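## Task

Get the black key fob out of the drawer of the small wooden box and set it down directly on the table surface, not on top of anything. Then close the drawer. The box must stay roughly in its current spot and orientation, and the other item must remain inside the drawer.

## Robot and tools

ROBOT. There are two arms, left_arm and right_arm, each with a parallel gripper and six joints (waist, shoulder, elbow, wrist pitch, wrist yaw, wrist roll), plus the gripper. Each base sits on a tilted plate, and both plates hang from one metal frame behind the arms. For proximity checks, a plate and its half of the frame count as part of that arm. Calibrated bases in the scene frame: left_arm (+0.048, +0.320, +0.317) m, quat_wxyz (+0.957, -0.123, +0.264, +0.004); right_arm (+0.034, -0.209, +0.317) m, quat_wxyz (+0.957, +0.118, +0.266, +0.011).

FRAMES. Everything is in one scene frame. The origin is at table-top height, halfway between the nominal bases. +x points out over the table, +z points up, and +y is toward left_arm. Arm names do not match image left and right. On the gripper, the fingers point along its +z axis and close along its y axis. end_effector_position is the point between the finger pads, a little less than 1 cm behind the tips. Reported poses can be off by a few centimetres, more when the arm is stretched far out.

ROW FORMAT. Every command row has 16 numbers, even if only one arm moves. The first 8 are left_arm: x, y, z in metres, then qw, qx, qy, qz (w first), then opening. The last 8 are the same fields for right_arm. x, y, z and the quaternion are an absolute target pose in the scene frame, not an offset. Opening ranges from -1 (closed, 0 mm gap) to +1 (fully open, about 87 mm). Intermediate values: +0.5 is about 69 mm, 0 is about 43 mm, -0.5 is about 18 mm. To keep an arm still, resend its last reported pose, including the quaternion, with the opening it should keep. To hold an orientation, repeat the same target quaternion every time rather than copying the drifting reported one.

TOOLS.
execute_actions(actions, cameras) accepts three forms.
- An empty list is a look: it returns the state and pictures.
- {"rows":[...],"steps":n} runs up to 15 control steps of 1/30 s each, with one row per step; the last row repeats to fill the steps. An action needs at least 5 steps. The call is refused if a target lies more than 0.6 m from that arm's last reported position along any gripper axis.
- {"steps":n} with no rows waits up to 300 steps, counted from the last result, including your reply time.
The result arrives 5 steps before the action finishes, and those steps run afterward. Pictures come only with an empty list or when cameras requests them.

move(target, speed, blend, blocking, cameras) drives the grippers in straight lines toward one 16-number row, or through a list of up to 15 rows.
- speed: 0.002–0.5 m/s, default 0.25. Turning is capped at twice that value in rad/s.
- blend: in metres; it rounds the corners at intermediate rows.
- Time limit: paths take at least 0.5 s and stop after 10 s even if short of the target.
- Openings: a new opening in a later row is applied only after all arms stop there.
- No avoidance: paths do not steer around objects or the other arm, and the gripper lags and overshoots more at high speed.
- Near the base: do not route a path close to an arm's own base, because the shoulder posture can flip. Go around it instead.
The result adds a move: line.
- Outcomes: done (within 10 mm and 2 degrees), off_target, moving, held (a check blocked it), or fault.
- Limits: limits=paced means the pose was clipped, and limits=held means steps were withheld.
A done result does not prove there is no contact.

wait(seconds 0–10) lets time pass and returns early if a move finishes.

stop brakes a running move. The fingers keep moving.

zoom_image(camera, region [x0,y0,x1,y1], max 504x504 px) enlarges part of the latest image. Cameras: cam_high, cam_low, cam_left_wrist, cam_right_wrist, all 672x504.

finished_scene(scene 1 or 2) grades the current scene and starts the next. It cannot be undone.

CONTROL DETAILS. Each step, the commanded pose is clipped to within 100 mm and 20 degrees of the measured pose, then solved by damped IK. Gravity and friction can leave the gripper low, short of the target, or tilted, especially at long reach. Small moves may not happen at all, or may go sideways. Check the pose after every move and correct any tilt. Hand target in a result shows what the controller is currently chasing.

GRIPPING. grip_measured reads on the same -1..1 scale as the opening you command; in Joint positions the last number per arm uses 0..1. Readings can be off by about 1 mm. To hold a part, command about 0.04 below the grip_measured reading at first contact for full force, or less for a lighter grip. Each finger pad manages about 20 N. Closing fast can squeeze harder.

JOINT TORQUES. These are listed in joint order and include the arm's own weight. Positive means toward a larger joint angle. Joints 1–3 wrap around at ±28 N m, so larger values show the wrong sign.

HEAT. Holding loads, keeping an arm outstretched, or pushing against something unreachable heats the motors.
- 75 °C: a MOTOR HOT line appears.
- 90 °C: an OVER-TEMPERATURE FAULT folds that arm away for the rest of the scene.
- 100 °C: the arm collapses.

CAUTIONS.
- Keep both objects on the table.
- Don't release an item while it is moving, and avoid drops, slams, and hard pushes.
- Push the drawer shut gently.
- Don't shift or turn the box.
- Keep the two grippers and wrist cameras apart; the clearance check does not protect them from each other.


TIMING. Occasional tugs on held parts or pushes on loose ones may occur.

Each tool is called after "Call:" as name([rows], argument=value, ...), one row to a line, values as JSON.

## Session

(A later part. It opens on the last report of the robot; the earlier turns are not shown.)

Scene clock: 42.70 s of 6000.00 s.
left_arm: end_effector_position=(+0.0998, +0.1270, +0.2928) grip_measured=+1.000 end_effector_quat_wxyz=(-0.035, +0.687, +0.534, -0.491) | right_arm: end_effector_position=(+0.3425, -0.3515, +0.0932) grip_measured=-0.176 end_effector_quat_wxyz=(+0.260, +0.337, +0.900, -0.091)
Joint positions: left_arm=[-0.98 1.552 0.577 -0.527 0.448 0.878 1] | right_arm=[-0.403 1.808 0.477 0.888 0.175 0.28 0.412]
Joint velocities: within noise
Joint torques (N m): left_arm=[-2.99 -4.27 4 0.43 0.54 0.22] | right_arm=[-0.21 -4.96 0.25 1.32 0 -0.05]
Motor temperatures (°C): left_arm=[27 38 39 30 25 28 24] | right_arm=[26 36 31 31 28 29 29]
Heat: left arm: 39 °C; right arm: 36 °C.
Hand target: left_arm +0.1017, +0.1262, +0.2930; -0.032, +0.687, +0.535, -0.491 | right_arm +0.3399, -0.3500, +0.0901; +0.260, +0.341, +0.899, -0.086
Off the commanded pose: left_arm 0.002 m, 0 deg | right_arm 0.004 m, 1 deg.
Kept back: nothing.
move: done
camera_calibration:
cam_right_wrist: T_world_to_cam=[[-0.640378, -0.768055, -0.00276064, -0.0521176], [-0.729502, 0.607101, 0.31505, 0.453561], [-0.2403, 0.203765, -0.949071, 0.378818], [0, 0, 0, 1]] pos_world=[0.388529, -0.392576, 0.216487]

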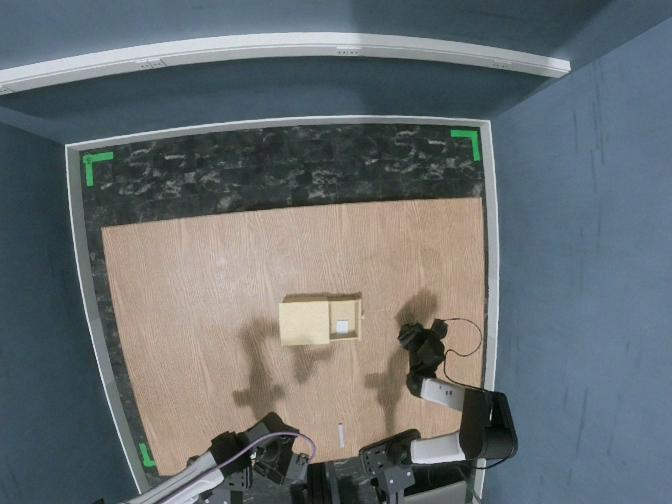

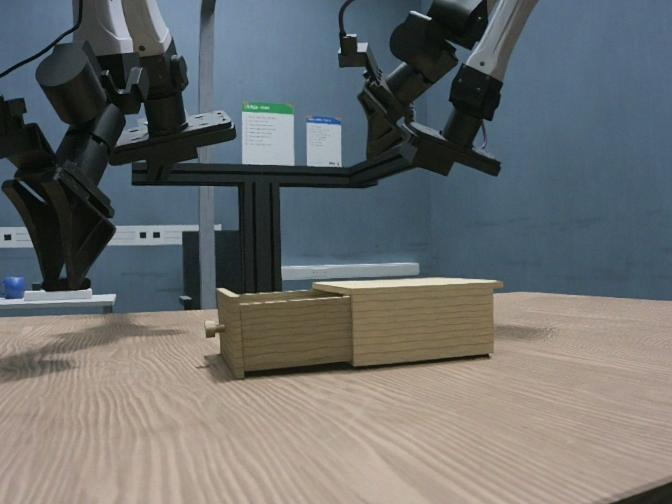

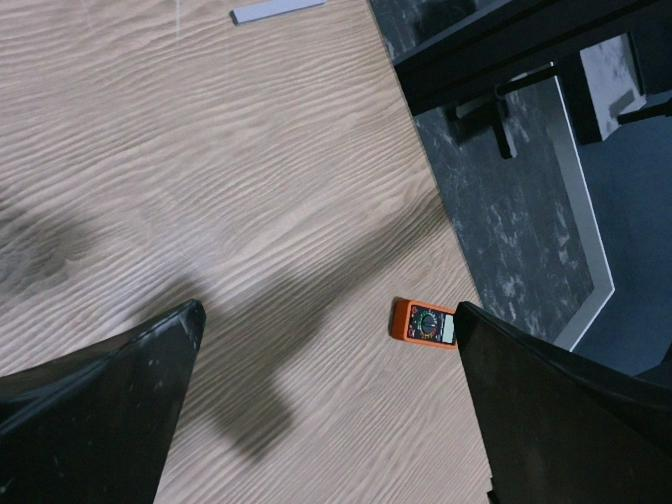

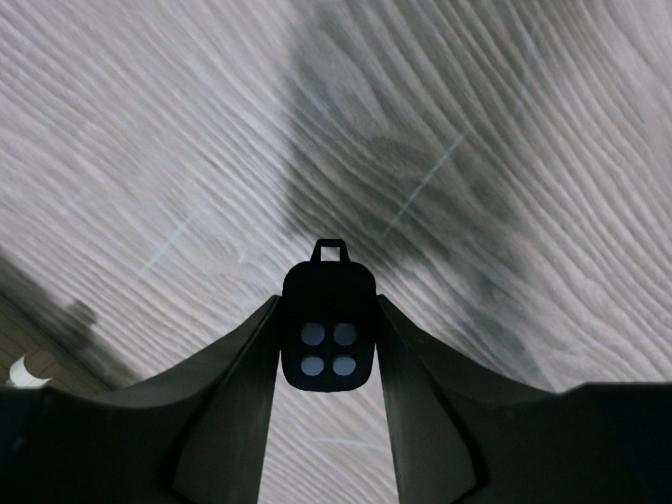

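Call:
move([
  [0.1016, 0.1262, 0.293, -0.032, 0.687, 0.535, -0.491, 1, 0.34, -0.35, 0.045, 0.2601, 0.3411, 0.8990, -0.0862, -0.4],
  [0.1016, 0.1262, 0.293, -0.032, 0.687, 0.535, -0.491, 1, 0.34, -0.35, 0.022, 0.2601, 0.3411, 0.8990, -0.0862, -0.4],
], speed=[0.1,0.03], blend=0.01, cameras=["cam_low","cam_right_wrist"])

Call:
zoom_image(camera="cam_low", region=[0, 180, 250, 400])

Scene clock: 44.43 s of 6000.00 s.
left_arm: end_effector_position=(+0.0998, +0.1270, +0.2928) grip_measured=+1.000 end_effector_quat_wxyz=(-0.035, +0.687, +0.534, -0.491) | right_arm: end_effector_position=(+0.3384, -0.3478, +0.0243) grip_measured=-0.176 end_effector_quat_wxyz=(+0.253, +0.337, +0.902, -0.088)
Joint positions: left_arm=[-0.98 1.552 0.577 -0.527 0.448 0.878 1] | right_arm=[-0.403 2.164 0.622 1.085 0.171 0.28 0.412]
Joint velocities: within noise
Joint torques (N m): left_arm=[-2.95 -4.36 4.01 0.42 0.54 0.21] | right_arm=[-0.49 -5.48 -0.09 1.27 0.02 -0.06]
Motor temperatures (°C): left_arm=[27 38 39 30 25 28 24] | right_arm=[26 36 31 32 28 29 29]
Heat: left arm: 39 °C; right arm: 36 °C.
Hand target: left_arm +0.1017, +0.1262, +0.2930; -0.032, +0.687, +0.535, -0.491 | right_arm +0.3399, -0.3500, +0.0221; +0.260, +0.341, +0.899, -0.086
Off the commanded pose: left_arm 0.002 m, 0 deg | right_arm 0.004 m, 1 deg.
Kept back: nothing.
move: done
camera_calibration:
cam_right_wrist: T_world_to_cam=[[-0.638854, -0.769325, -0.00200676, -0.0531461], [-0.726884, 0.602752, 0.329135, 0.46735], [-0.252002, 0.211728, -0.944281, 0.318302], [0, 0, 0, 1]] pos_world=[0.385969, -0.389976, 0.146639]
Images, in order (width x height): cam_low 672x504, cam_right_wrist 672x504.

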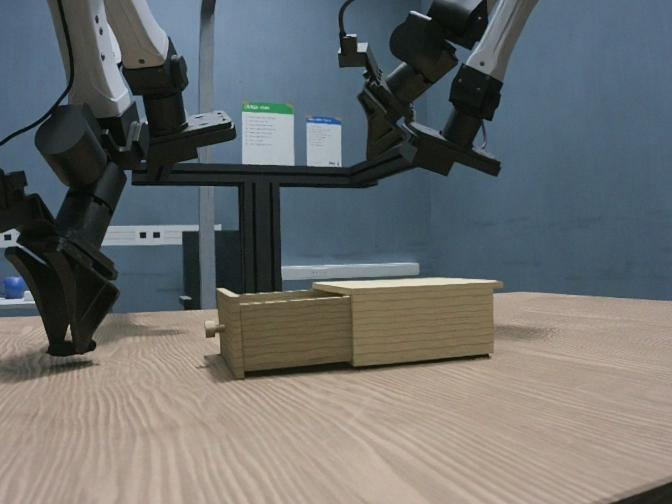

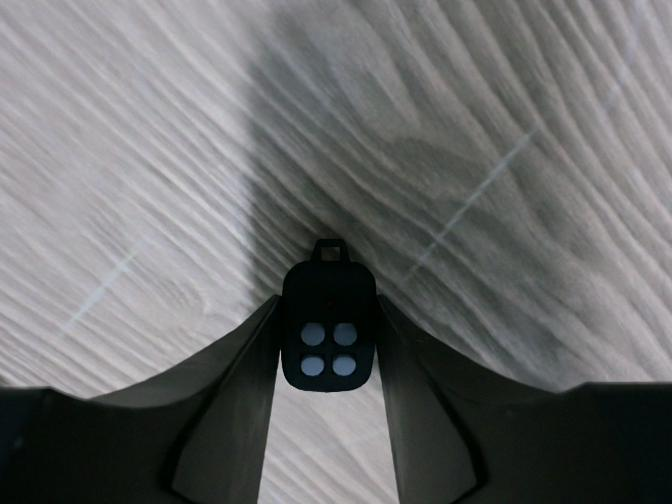

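Scaled by 2.016 from the camera's 672x504 image, which has a finer 960x720 frame.

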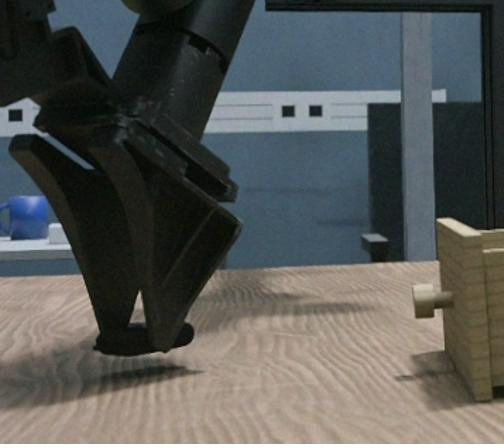

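Call:
move(target=[0.1016, 0.1262, 0.293, -0.032, 0.687, 0.535, -0.491, 1, 0.34, -0.35, 0.010, 0.264, 0.3411, 0.898, -0.0862, -0.4], speed=0.02, cameras=["cam_low","cam_right_wrist"])

Call:
zoom_image(camera="cam_low", region=[0, 270, 150, 400])

Scene clock: 45.50 s of 6000.00 s.
left_arm: end_effector_position=(+0.0998, +0.1270, +0.2928) grip_measured=+1.000 end_effector_quat_wxyz=(-0.035, +0.687, +0.534, -0.491) | right_arm: end_effector_position=(+0.3395, -0.3480, +0.0135) grip_measured=-0.176 end_effector_quat_wxyz=(+0.259, +0.337, +0.901, -0.088)
Joint positions: left_arm=[-0.98 1.552 0.577 -0.527 0.448 0.878 1] | right_arm=[-0.403 2.221 0.65 1.124 0.17 0.28 0.412]
Joint velocities: within noise
Joint torques (N m): left_arm=[-2.93 -4.3 4 0.43 0.53 0.21] | right_arm=[-0.57 -5.07 0.24 1.33 0.03 -0.06]
Motor temperatures (°C): left_arm=[27 38 39 30 25 28 24] | right_arm=[26 36 31 32 28 29 29]
Heat: left arm: 39 °C; right arm: 36 °C.
Hand target: left_arm +0.1017, +0.1262, +0.2930; -0.032, +0.687, +0.535, -0.491 | right_arm +0.3400, -0.3500, +0.0102; +0.264, +0.341, +0.898, -0.086
Off the commanded pose: left_arm 0.002 m, 0 deg | right_arm 0.004 m, 1 deg.
Kept back: nothing.
move: done
camera_calibration:
cam_right_wrist: T_world_to_cam=[[-0.638796, -0.769355, -0.00567701, -0.0525962], [-0.730263, 0.603982, 0.319251, 0.473521], [-0.242189, 0.208082, -0.947653, 0.303904], [0, 0, 0, 1]] pos_world=[0.385799, -0.3897, 0.136525]
Images, in order (width x height): cam_low 672x504, cam_right_wrist 672x504.

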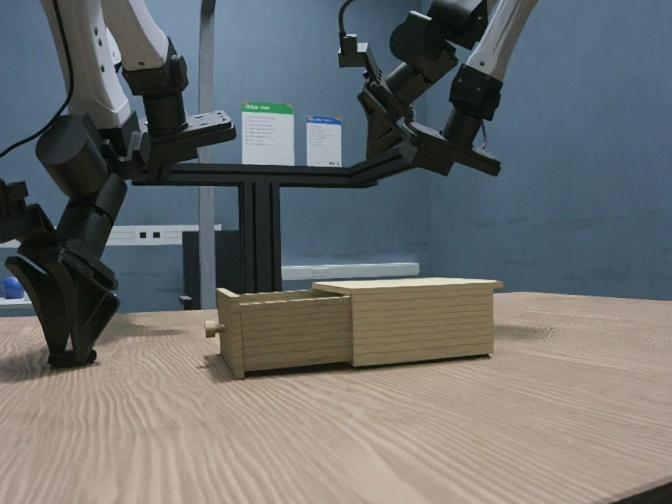

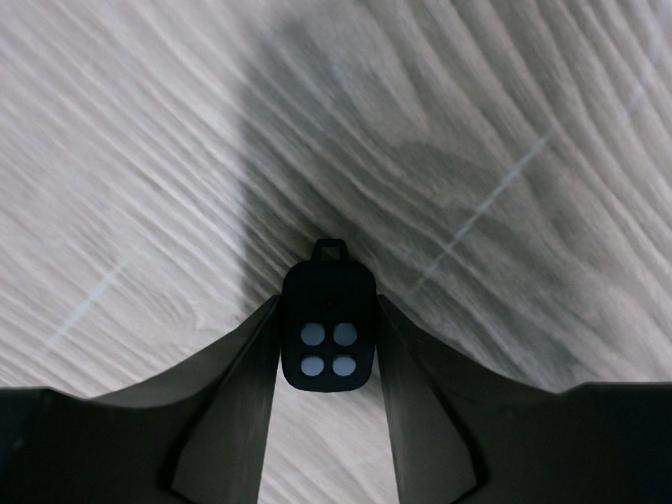

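Scaled by 3.360 from the camera's 672x504 image, which has a finer 960x720 frame.

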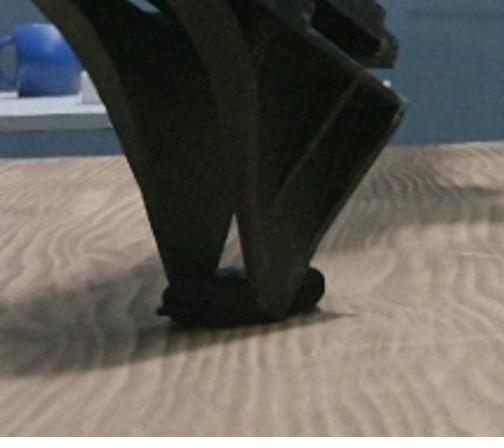

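Call:
move(target=[0.1016, 0.1262, 0.293, -0.032, 0.687, 0.535, -0.491, 1, 0.34, -0.35, 0.005, 0.266, 0.3411, 0.8975, -0.0862, -0.4], speed=0.02, cameras=["cam_low","cam_right_wrist"])

Call:
zoom_image(camera="cam_low", region=[0, 270, 150, 400])

Scene clock: 46.43 s of 6000.00 s.
left_arm: end_effector_position=(+0.0998, +0.1270, +0.2928) grip_measured=+1.000 end_effector_quat_wxyz=(-0.035, +0.687, +0.534, -0.491) | right_arm: end_effector_position=(+0.3408, -0.3494, +0.0130) grip_measured=-0.176 end_effector_quat_wxyz=(+0.266, +0.337, +0.898, -0.091)
Joint positions: left_arm=[-0.98 1.552 0.577 -0.527 0.448 0.878 1] | right_arm=[-0.403 2.234 0.65 1.153 0.175 0.28 0.412]
Joint velocities: within noise
Joint torques (N m): left_arm=[-2.97 -4.3 4.01 0.43 0.53 0.2] | right_arm=[-0.54 -4.15 1.25 1.24 -0.07 -0.08]
Motor temperatures (°C): left_arm=[27 38 39 30 25 28 24] | right_arm=[26 36 31 32 28 29 29]
Heat: left arm: 39 °C; right arm: 36 °C.
Hand target: left_arm +0.1017, +0.1262, +0.2930; -0.032, +0.687, +0.535, -0.491 | right_arm +0.3397, -0.3499, +0.0053; +0.266, +0.341, +0.897, -0.086
Off the commanded pose: left_arm 0.002 m, 0 deg | right_arm 0.008 m, 1 deg.
Kept back: nothing.
move: done
camera_calibration:
cam_right_wrist: T_world_to_cam=[[-0.640716, -0.767748, -0.00680983, -0.0516004], [-0.732838, 0.608889, 0.303647, 0.478272], [-0.228978, 0.199542, -0.95276, 0.296581], [0, 0, 0, 1]] pos_world=[0.385345, -0.390011, 0.136993]
Images, in order (width x height): cam_low 672x504, cam_right_wrist 672x504.

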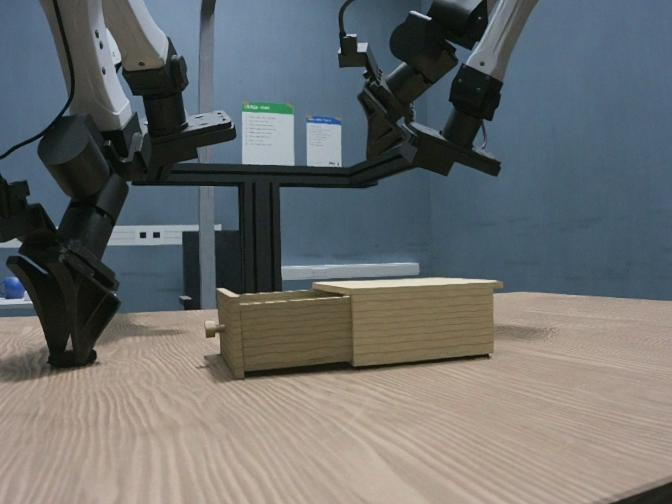

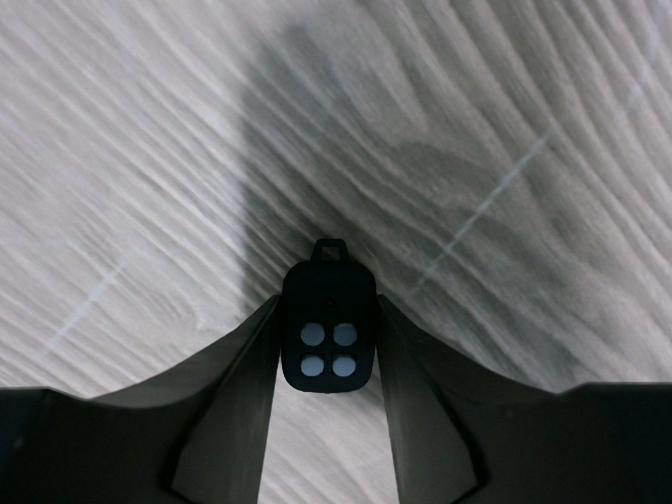

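Scaled by 3.360 from the camera's 672x504 image, which has a finer 960x720 frame.

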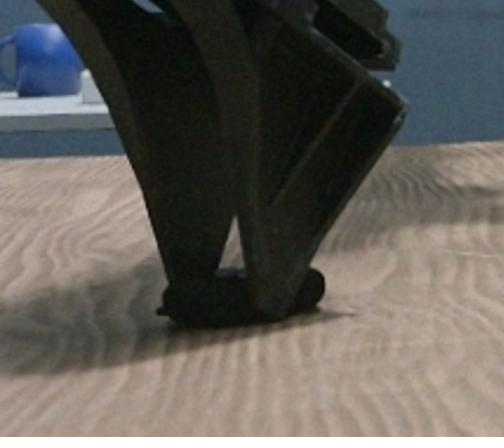

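Call:
move([
  [0.1016, 0.1262, 0.293, -0.032, 0.687, 0.535, -0.491, 1, 0.34, -0.35, 0.010, 0.266, 0.3411, 0.8975, -0.0862, -0.4],
  [0.1016, 0.1262, 0.293, -0.032, 0.687, 0.535, -0.491, 1, 0.34, -0.35, 0.010, 0.266, 0.3411, 0.8975, -0.0862, 0.2],
], speed=0.02, cameras=["cam_low","cam_right_wrist"])

Scene clock: 47.87 s of 6000.00 s.
left_arm: end_effector_position=(+0.0998, +0.1270, +0.2928) grip_measured=+1.000 end_effector_quat_wxyz=(-0.035, +0.687, +0.534, -0.491) | right_arm: end_effector_position=(+0.3425, -0.3498, +0.0134) grip_measured=+0.200 end_effector_quat_wxyz=(+0.269, +0.337, +0.898, -0.090)
Joint positions: left_arm=[-0.98 1.552 0.577 -0.527 0.448 0.878 1] | right_arm=[-0.403 2.234 0.652 1.158 0.173 0.28 0.6]
Joint velocities: within noise
Joint torques (N m): left_arm=[-2.91 -4.3 4 0.43 0.54 0.21] | right_arm=[-0.59 -5.89 -0.14 1.15 -0.01 -0.06]
Motor temperatures (°C): left_arm=[27 38 39 30 25 28 24] | right_arm=[26 36 31 32 28 29 29]
Heat: left arm: 39 °C; right arm: 36 °C.
Hand target: left_arm +0.1017, +0.1262, +0.2930; -0.032, +0.687, +0.535, -0.491 | right_arm +0.3400, -0.3500, +0.0101; +0.266, +0.341, +0.897, -0.086
Off the commanded pose: left_arm 0.002 m, 0 deg | right_arm 0.004 m, 1 deg.
Kept back: nothing.
move: done
camera_calibration:
cam_right_wrist: T_world_to_cam=[[-0.639963, -0.768339, -0.0101062, -0.0511835], [-0.735181, 0.608413, 0.298902, 0.48031], [-0.223509, 0.198716, -0.95423, 0.29527], [0, 0, 0, 1]] pos_world=[0.386355, -0.390228, 0.137672]
Images, in order (width x height): cam_low 672x504, cam_right_wrist 672x504.

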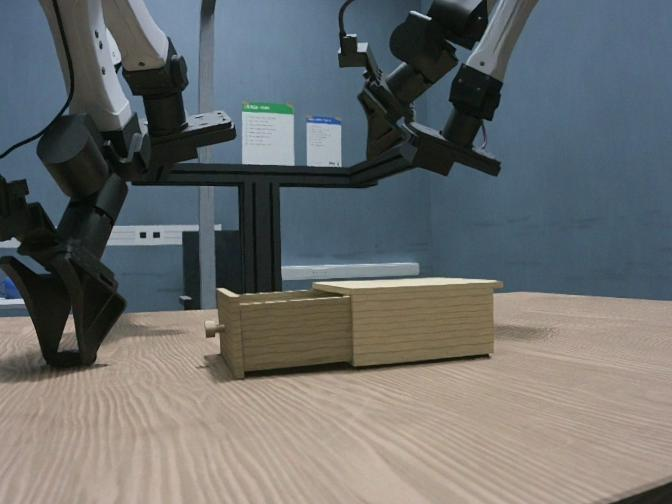

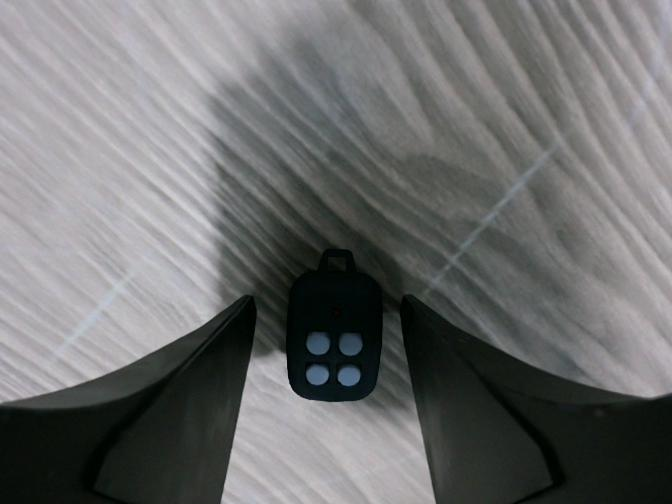

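Call:
move([
  [0.1016, 0.1262, 0.293, -0.032, 0.687, 0.535, -0.491, 1, 0.34, -0.35, 0.05, 0.266, 0.3411, 0.8975, -0.0862, 0.2],
  [0.1016, 0.1262, 0.293, -0.032, 0.687, 0.535, -0.491, 1, 0.34, -0.34, 0.12, 0.266, 0.3411, 0.8975, -0.0862, 0.2],
  [0.1016, 0.1262, 0.293, -0.032, 0.687, 0.535, -0.491, 1, 0.400, -0.215, 0.11, 0, 0.7071, 0.7071, 0, 0.2],
], speed=[0.05,0.15,0.2], blend=[0.01,0.03,0])

Scene clock: 52.70 s of 6000.00 s.
left_arm: end_effector_position=(+0.0998, +0.1270, +0.2928) grip_measured=+1.000 end_effector_quat_wxyz=(-0.035, +0.687, +0.534, -0.491) | right_arm: end_effector_position=(+0.4002, -0.2212, +0.1131) grip_measured=+0.200 end_effector_quat_wxyz=(+0.011, +0.707, +0.707, -0.001)
Joint positions: left_arm=[-0.98 1.552 0.577 -0.527 0.448 0.878 1] | right_arm=[-0.124 1.767 0.956 -0.175 0.183 1.416 0.6]
Joint velocities: within noise
Joint torques (N m): left_arm=[-2.95 -4.31 4.03 0.44 0.54 0.21] | right_arm=[2.52 -6.23 4.71 0.04 -0.02 -0.07]
Motor temperatures (°C): left_arm=[27 38 39 30 25 27 23] | right_arm=[26 36 31 32 28 29 29]
Heat: left arm: 39 °C; right arm: 36 °C.
Hand target: left_arm +0.1017, +0.1262, +0.2930; -0.032, +0.687, +0.535, -0.491 | right_arm +0.3999, -0.2151, +0.1102; +0.000, +0.707, +0.707, +0.000
Off the commanded pose: left_arm 0.002 m, 0 deg | right_arm 0.007 m, 1 deg.
Kept back: nothing.
move: done
camera_calibration:
cam_right_wrist: T_world_to_cam=[[-0.999642, -0.0218973, -0.0153428, 0.395208], [-0.0259015, 0.650712, 0.758883, 0.0881919], [-0.00663373, 0.759009, -0.651046, 0.380638], [0, 0, 0, 1]] pos_world=[0.399876, -0.337641, 0.186949]

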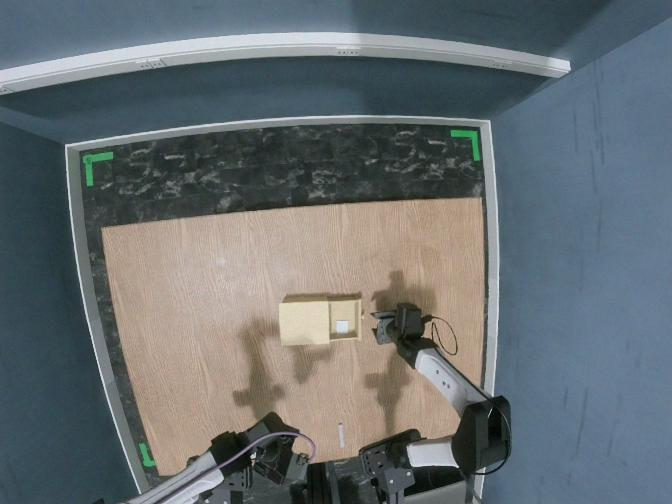

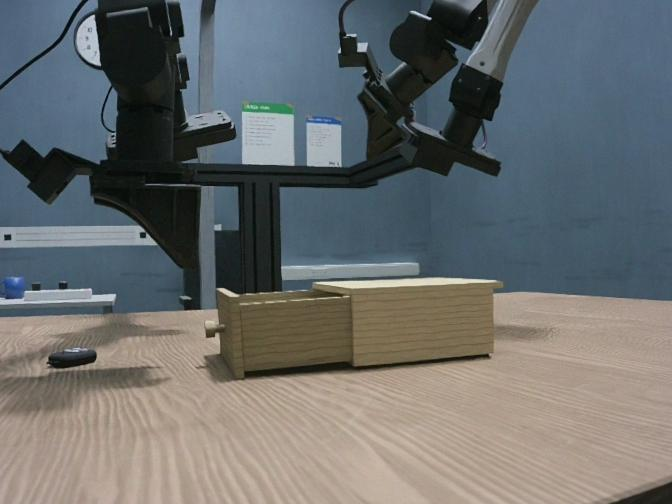

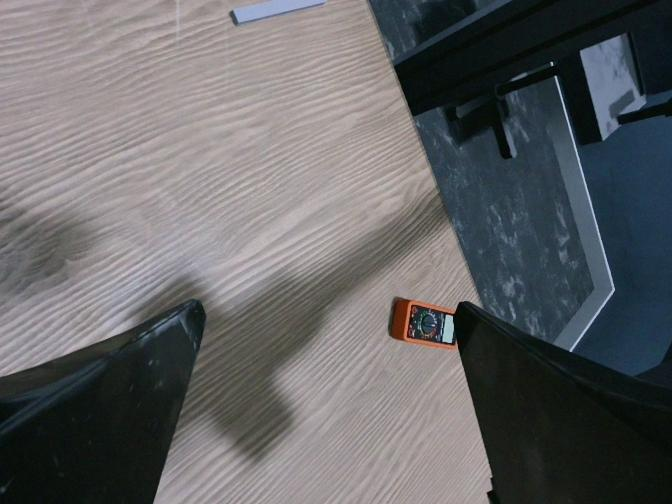

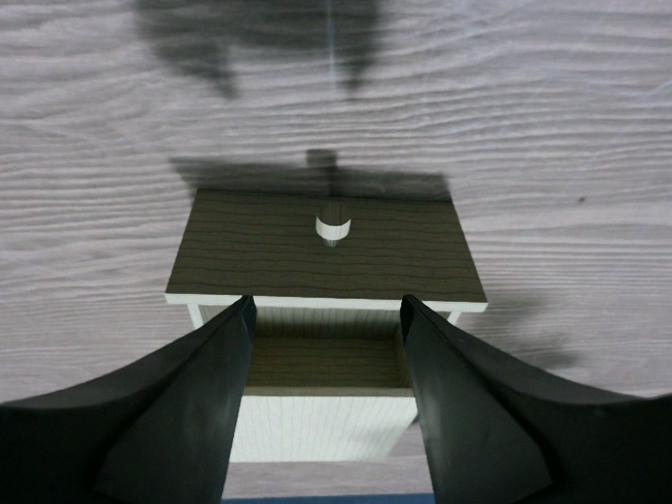

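Call:
move([
  [0.1016, 0.1262, 0.293, -0.032, 0.687, 0.535, -0.491, 1, 0.402, -0.206, 0.06, -0.01, 0.7071, 0.7071, 0, 0.2],
  [0.1016, 0.1262, 0.293, -0.032, 0.687, 0.535, -0.491, 1, 0.402, -0.197, 0.036, -0.01, 0.7071, 0.7071, 0, 0.2],
  [0.1016, 0.1262, 0.293, -0.032, 0.687, 0.535, -0.491, 1, 0.402, -0.195, 0.036, -0.01, 0.7071, 0.7071, 0, -0.7],
], speed=[0.12,0.06,0.05], cameras=["cam_low","cam_right_wrist"])

Scene clock: 54.83 s of 6000.00 s.
left_arm: end_effector_position=(+0.0998, +0.1270, +0.2928) grip_measured=+1.000 end_effector_quat_wxyz=(-0.035, +0.687, +0.534, -0.491) | right_arm: end_effector_position=(+0.3977, -0.1995, +0.0401) grip_measured=-0.517 end_effector_quat_wxyz=(-0.012, +0.707, +0.707, -0.005)
Joint positions: left_arm=[-0.98 1.552 0.577 -0.527 0.448 0.878 1] | right_arm=[-0.111 2.06 1.07 -0.041 0.169 1.435 0.242]
Joint velocities: within noise
Joint torques (N m): left_arm=[-2.95 -4.27 4.01 0.43 0.53 0.21] | right_arm=[3 -6.64 3.6 0.21 0.05 -0.05]
Motor temperatures (°C): left_arm=[27 38 39 30 25 27 23] | right_arm=[26 36 31 31 28 29 29]
Heat: left arm: 39 °C; right arm: 36 °C.
Hand target: left_arm +0.1017, +0.1262, +0.2930; -0.032, +0.687, +0.535, -0.491 | right_arm +0.4018, -0.1949, +0.0362; -0.010, +0.707, +0.707, +0.000
Off the commanded pose: left_arm 0.002 m, 0 deg | right_arm 0.007 m, 1 deg.
Kept back: nothing.
move: done
camera_calibration:
cam_right_wrist: T_world_to_cam=[[-0.999527, -0.0212023, 0.0222598, 0.390651], [0.00392558, 0.630138, 0.776473, 0.112683], [-0.0304898, 0.776193, -0.629757, 0.328713], [0, 0, 0, 1]] pos_world=[0.400047, -0.317868, 0.110819]
Images, in order (width x height): cam_low 672x504, cam_right_wrist 672x504.

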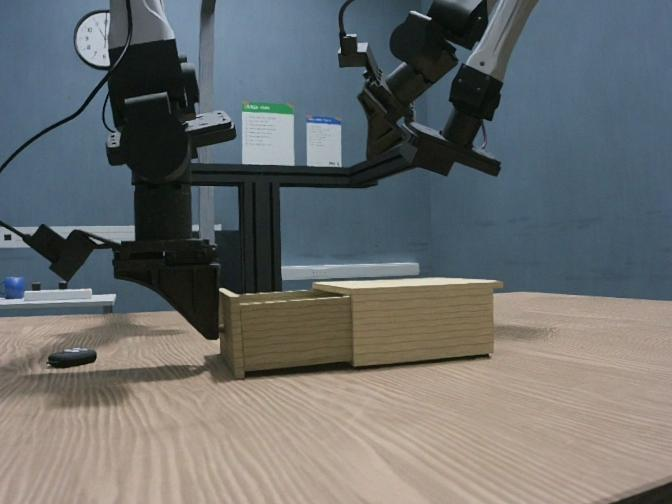

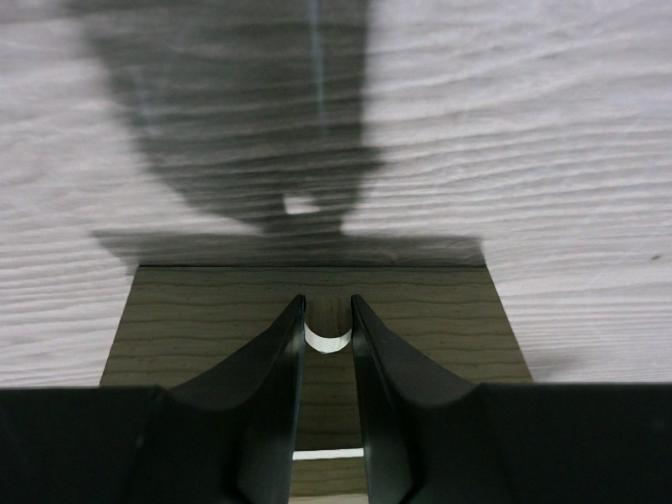

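Call:
move(target=[0.1016, 0.1262, 0.293, -0.032, 0.687, 0.535, -0.491, 1, 0.402, -0.155, 0.037, -0.01, 0.7071, 0.7071, 0, -0.7], speed=0.06, cameras=["cam_low","cam_right_wrist", "cam_high"])

Scene clock: 56.03 s of 6000.00 s.
left_arm: end_effector_position=(+0.0998, +0.1270, +0.2928) grip_measured=+1.000 end_effector_quat_wxyz=(-0.035, +0.687, +0.534, -0.491) | right_arm: end_effector_position=(+0.3995, -0.1856, +0.0402) grip_measured=-0.519 end_effector_quat_wxyz=(+0.017, +0.712, +0.702, -0.034)
Joint positions: left_arm=[-0.98 1.552 0.577 -0.527 0.448 0.878 1] | right_arm=[-0.034 2.068 1.07 -0.04 0.29 1.518 0.241]
Joint velocities: within noise
Joint torques (N m): left_arm=[-2.95 -4.37 3.99 0.44 0.54 0.21] | right_arm=[6.27 -5.81 3.41 0.24 -0.56 0.02]
Motor temperatures (°C): left_arm=[27 38 39 30 25 27 23] | right_arm=[26 36 31 31 28 29 29]
Heat: left arm: 39 °C; right arm: 36 °C.
Hand target: left_arm +0.1017, +0.1262, +0.2930; -0.032, +0.687, +0.535, -0.491 | right_arm +0.4009, -0.1559, +0.0387; -0.010, +0.707, +0.707, -0.001
Off the commanded pose: left_arm 0.002 m, 0 deg | right_arm 0.031 m, 5 deg.
Kept back: nothing.
move: off_target (right_arm)
camera_calibration:
cam_right_wrist: T_world_to_cam=[[-0.99969, -0.00565253, 0.0242456, 0.395554], [0.0136006, 0.691715, 0.722043, 0.11364], [-0.0208524, 0.722149, -0.691423, 0.306615], [0, 0, 0, 1]] pos_world=[0.400279, -0.297792, 0.120357]
Images, in order (width x height): cam_high 672x504, cam_low 672x504, cam_right_wrist 672x504.

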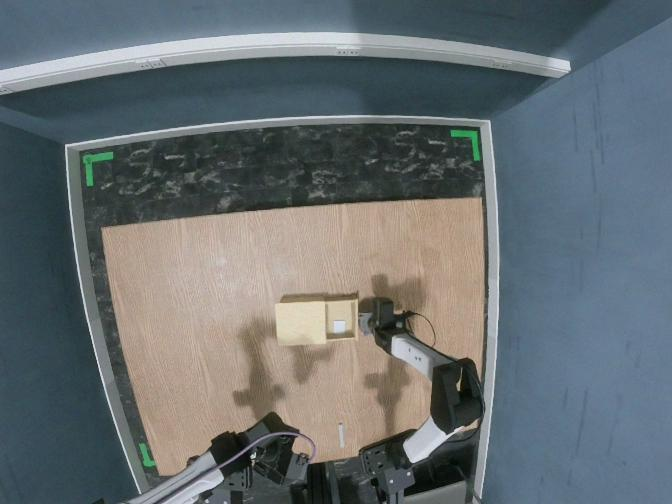

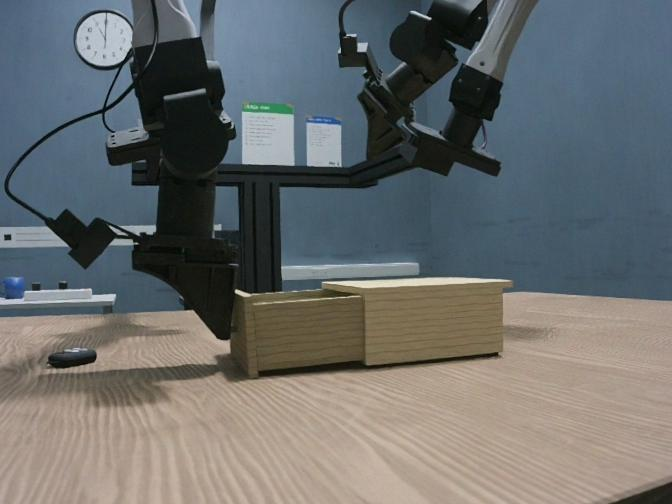

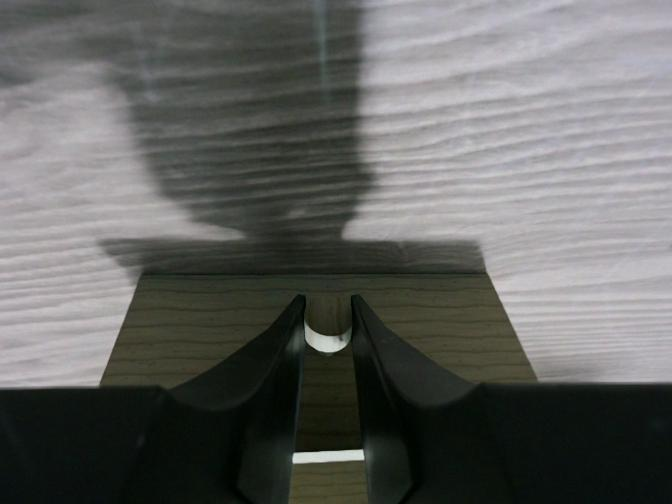

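Call:
move(target=[0.25, 0.26, 0.28, 0.2588, 0, 0.9659, 0, 1, 0.401, -0.186, 0.039, 0.0, 0.7071, 0.7071, -0.015, -0.7], speed=0.3)

Scene clock: 60.83 s of 6000.00 s.
left_arm: end_effector_position=(+0.2415, +0.2611, +0.2752) grip_measured=+1.000 end_effector_quat_wxyz=(+0.249, +0.016, +0.968, -0.001) | right_arm: end_effector_position=(+0.3992, -0.1868, +0.0396) grip_measured=-0.519 end_effector_quat_wxyz=(+0.006, +0.710, +0.704, -0.023)
Joint positions: left_arm=[-1.009 0.781 0.268 -0.474 -0.947 -0.589 1] | right_arm=[-0.053 2.069 1.07 -0.036 0.248 1.495 0.241]
Joint velocities: within noise
Joint torques (N m): left_arm=[-0.24 0.05 7.36 1.31 -0.37 0.07] | right_arm=[1.88 -7.73 3.02 0.08 -0.13 -0.31]
Motor temperatures (°C): left_arm=[27 37 39 30 25 27 23] | right_arm=[26 36 31 31 28 29 29]
Heat: left arm: 39 °C; right arm: 36 °C.
Hand target: left_arm +0.2497, +0.2602, +0.2801; +0.259, +0.000, +0.966, +0.000 | right_arm +0.4010, -0.1860, +0.0390; +0.000, +0.707, +0.707, -0.015
Off the commanded pose: left_arm 0.010 m, 2 deg | right_arm 0.002 m, 1 deg.
Kept back: nothing.
move: done
camera_calibration:
cam_left_wrist: T_world_to_cam=[[-0.0272368, -0.999464, -0.0181672, 0.270571], [-0.940433, 0.0194586, 0.339421, 0.153322], [-0.338885, 0.0263298, -0.940459, 0.474647], [0, 0, 0, 1]] pos_world=[0.312409, 0.254945, 0.399261]
cam_right_wrist: T_world_to_cam=[[-0.999672, -0.0114491, 0.0229095, 0.394211], [0.00939168, 0.668325, 0.74381, 0.111305], [-0.0238269, 0.743781, -0.667999, 0.311346], [0, 0, 0, 1]] pos_world=[0.400455, -0.301448, 0.116157]

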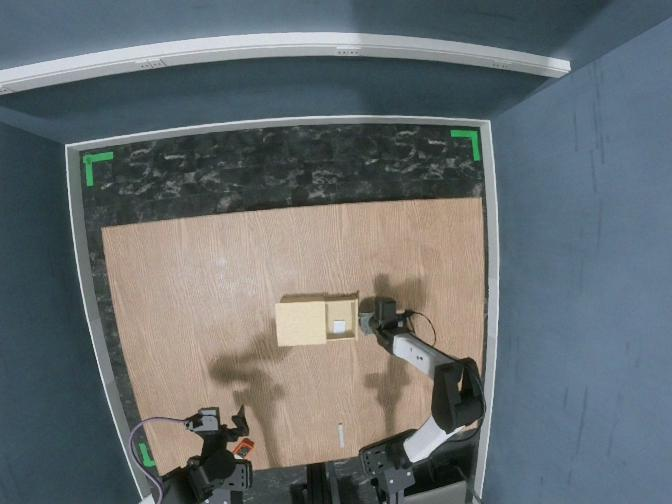

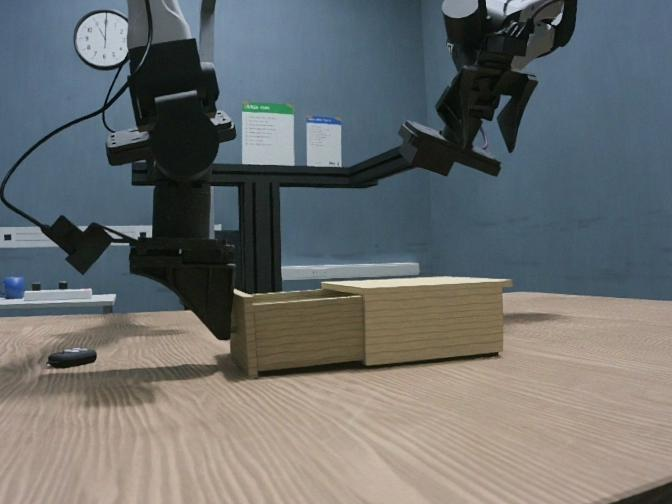

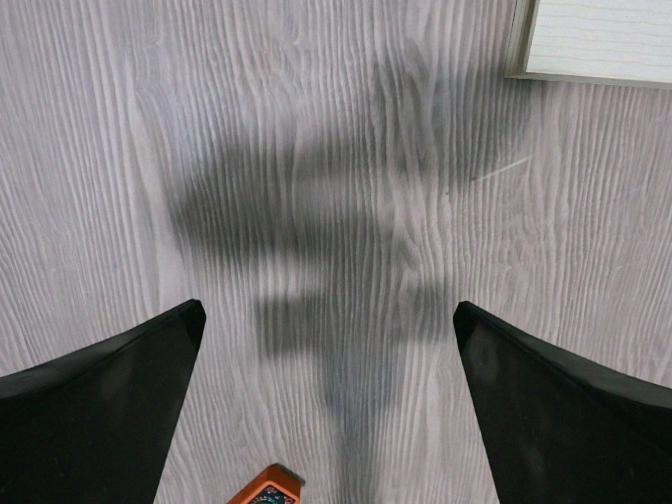

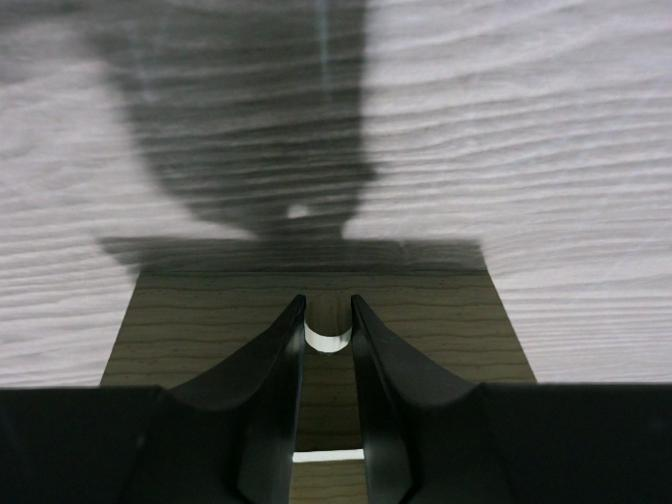

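Call:
move(target=[0.37, 0.22, 0.20, 0.0, 0.7071, -0.7071, 0, 1, 0.401, -0.186, 0.039, 0.0, 0.7071, 0.7071, -0.015, -0.7], speed=0.3)

Scene clock: 64.50 s of 6000.00 s.
left_arm: end_effector_position=(+0.3698, +0.2205, +0.2022) grip_measured=+1.000 end_effector_quat_wxyz=(-0.010, +0.703, -0.711, +0.004) | right_arm: end_effector_position=(+0.3992, -0.1867, +0.0396) grip_measured=-0.519 end_effector_quat_wxyz=(+0.006, +0.710, +0.704, -0.022)
Joint positions: left_arm=[-0.368 1.52 0.817 -0.412 -0.423 -1.819 1] | right_arm=[-0.053 2.069 1.07 -0.036 0.248 1.495 0.241]
Joint velocities: within noise
Joint torques (N m): left_arm=[-1.68 -5.52 5.27 0.36 0.06 0.09] | right_arm=[1.94 -7.69 3.02 0.04 -0.13 -0.33]
Motor temperatures (°C): left_arm=[27 37 40 30 25 27 23] | right_arm=[26 36 31 31 28 29 29]
Heat: left arm: 40 °C; right arm: 36 °C.
Hand target: left_arm +0.3699, +0.2200, +0.2000; +0.000, +0.707, -0.707, +0.000 | right_arm +0.4010, -0.1859, +0.0390; +0.000, +0.707, +0.707, -0.015
Off the commanded pose: left_arm 0.002 m, 1 deg | right_arm 0.002 m, 1 deg.
Kept back: nothing.
move: done
camera_calibration:
cam_left_wrist: T_world_to_cam=[[0.999865, -0.0149669, 0.00683116, -0.369824], [-0.0150737, -0.667012, 0.744894, 0.0266921], [-0.00659232, -0.744897, -0.667147, 0.442493], [0, 0, 0, 1]] pos_world=[0.373094, 0.34188, 0.277852]
cam_right_wrist: T_world_to_cam=[[-0.999673, -0.0114499, 0.0228728, 0.394219], [0.00937289, 0.668043, 0.744064, 0.111195], [-0.0237994, 0.744035, -0.667717, 0.31133], [0, 0, 0, 1]] pos_world=[0.400457, -0.30141, 0.116127]

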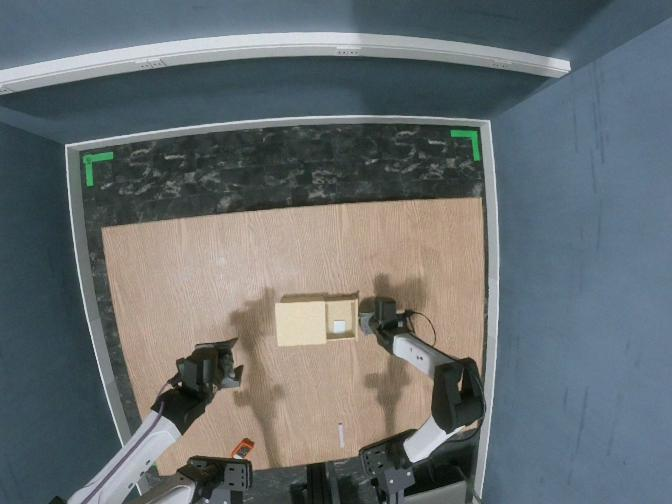

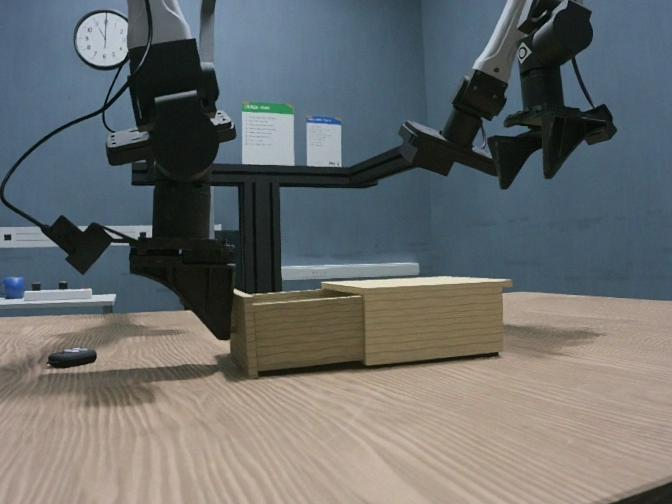

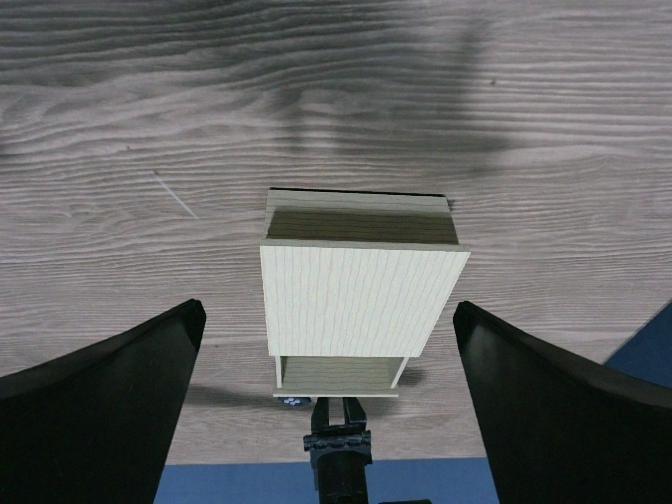

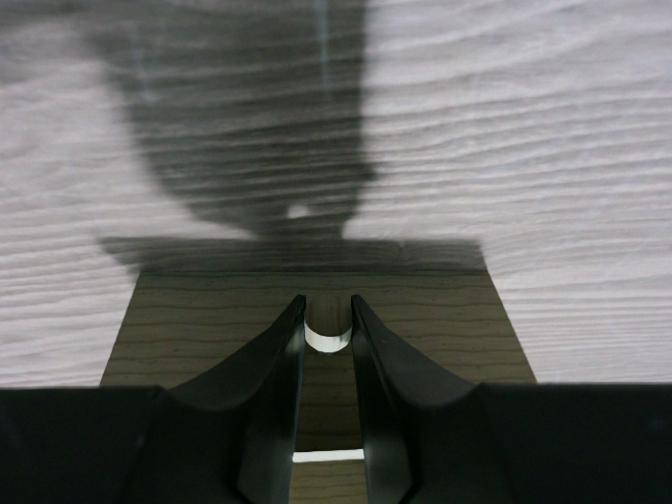

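Call:
move([
  [0.385, 0.19, 0.10, 0.0, 0.7071, -0.7071, 0, 1, 0.401, -0.186, 0.039, 0.0, 0.7071, 0.7071, -0.015, -0.7],
  [0.39, 0.155, 0.047, 0.0, 0.7071, -0.7071, 0, 1, 0.401, -0.186, 0.039, 0.0, 0.7071, 0.7071, -0.015, -0.7],
], speed=[0.2,0.1], blend=0.02)

Call:
zoom_image(camera="cam_low", region=[400, 150, 672, 400])

Scene clock: 67.57 s of 6000.00 s.
left_arm: end_effector_position=(+0.3895, +0.1603, +0.0496) grip_measured=+1.000 end_effector_quat_wxyz=(-0.003, +0.706, -0.709, -0.005) | right_arm: end_effector_position=(+0.3992, -0.1867, +0.0396) grip_measured=-0.519 end_effector_quat_wxyz=(+0.006, +0.710, +0.704, -0.022)
Joint positions: left_arm=[-0.333 2.191 1.081 -0.015 -0.404 -1.802 1] | right_arm=[-0.053 2.069 1.07 -0.036 0.248 1.495 0.241]
Joint velocities: within noise
Joint torques (N m): left_arm=[-4.74 -7.75 2.61 0.58 -0.01 0.06] | right_arm=[1.83 -7.71 2.97 0.08 -0.11 -0.32]
Motor temperatures (°C): left_arm=[27 38 40 30 25 27 23] | right_arm=[26 36 31 31 28 29 29]
Heat: left arm: 40 °C; right arm: 36 °C.
Hand target: left_arm +0.3899, +0.1550, +0.0471; +0.000, +0.707, -0.707, +0.000 | right_arm +0.4010, -0.1859, +0.0390; +0.000, +0.707, +0.707, -0.015
Off the commanded pose: left_arm 0.006 m, 1 deg | right_arm 0.002 m, 1 deg.
Kept back: nothing.
move: done
camera_calibration:
cam_left_wrist: T_world_to_cam=[[0.999857, -0.00673567, -0.0154992, -0.389577], [0.00702887, -0.668294, 0.743864, 0.0921315], [-0.0153684, -0.743867, -0.668151, 0.299245], [0, 0, 0, 1]] pos_world=[0.393472, 0.281545, 0.12537]
cam_right_wrist: T_world_to_cam=[[-0.999673, -0.0114499, 0.0228728, 0.394219], [0.00937289, 0.668043, 0.744064, 0.111195], [-0.0237994, 0.744035, -0.667717, 0.31133], [0, 0, 0, 1]] pos_world=[0.400457, -0.30141, 0.116127]

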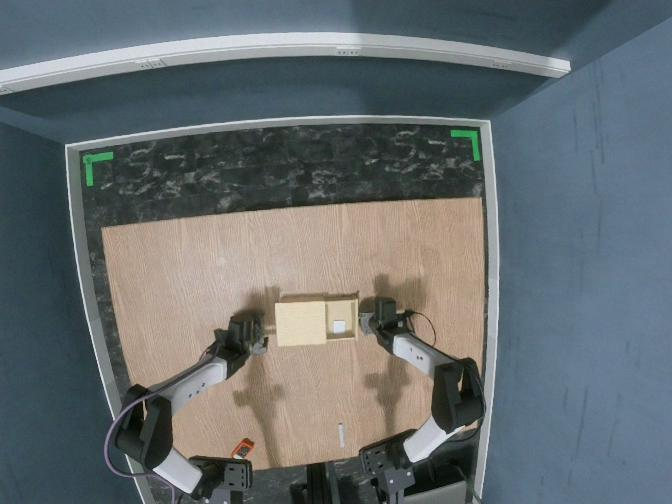

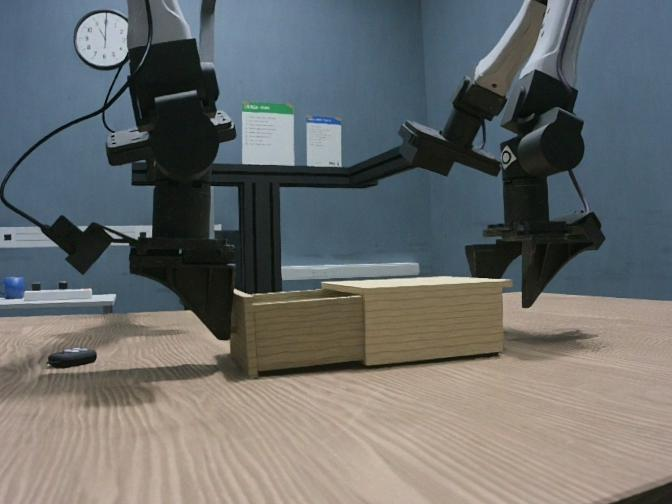

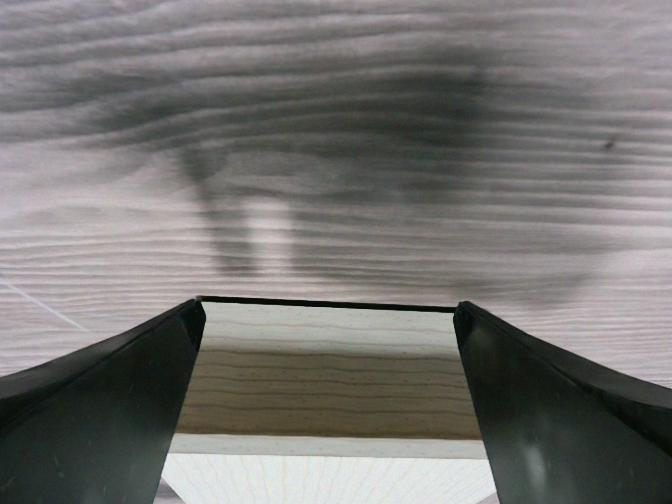

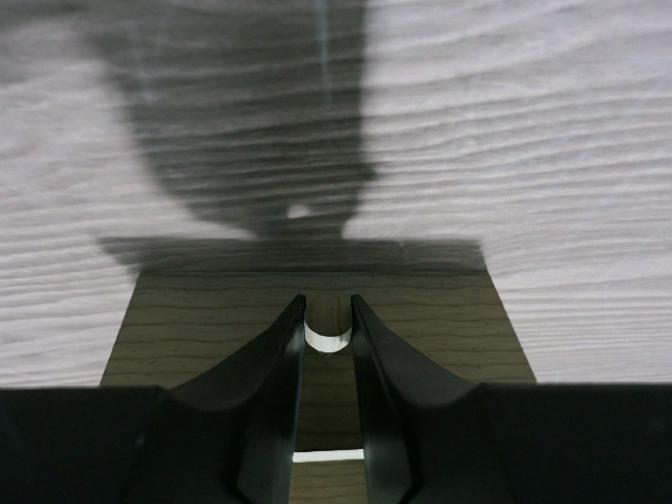

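Scaled by 1.853 from the camera's 672x504 image, which has a finer 960x720 frame.

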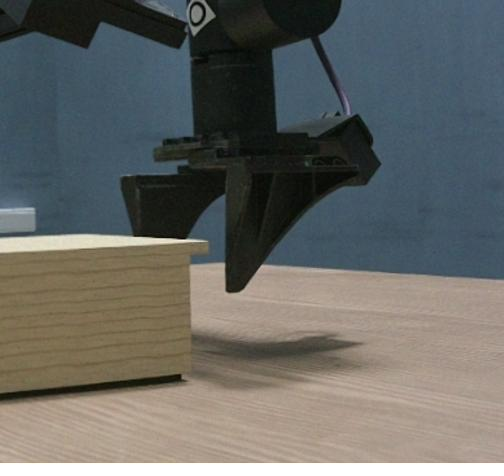

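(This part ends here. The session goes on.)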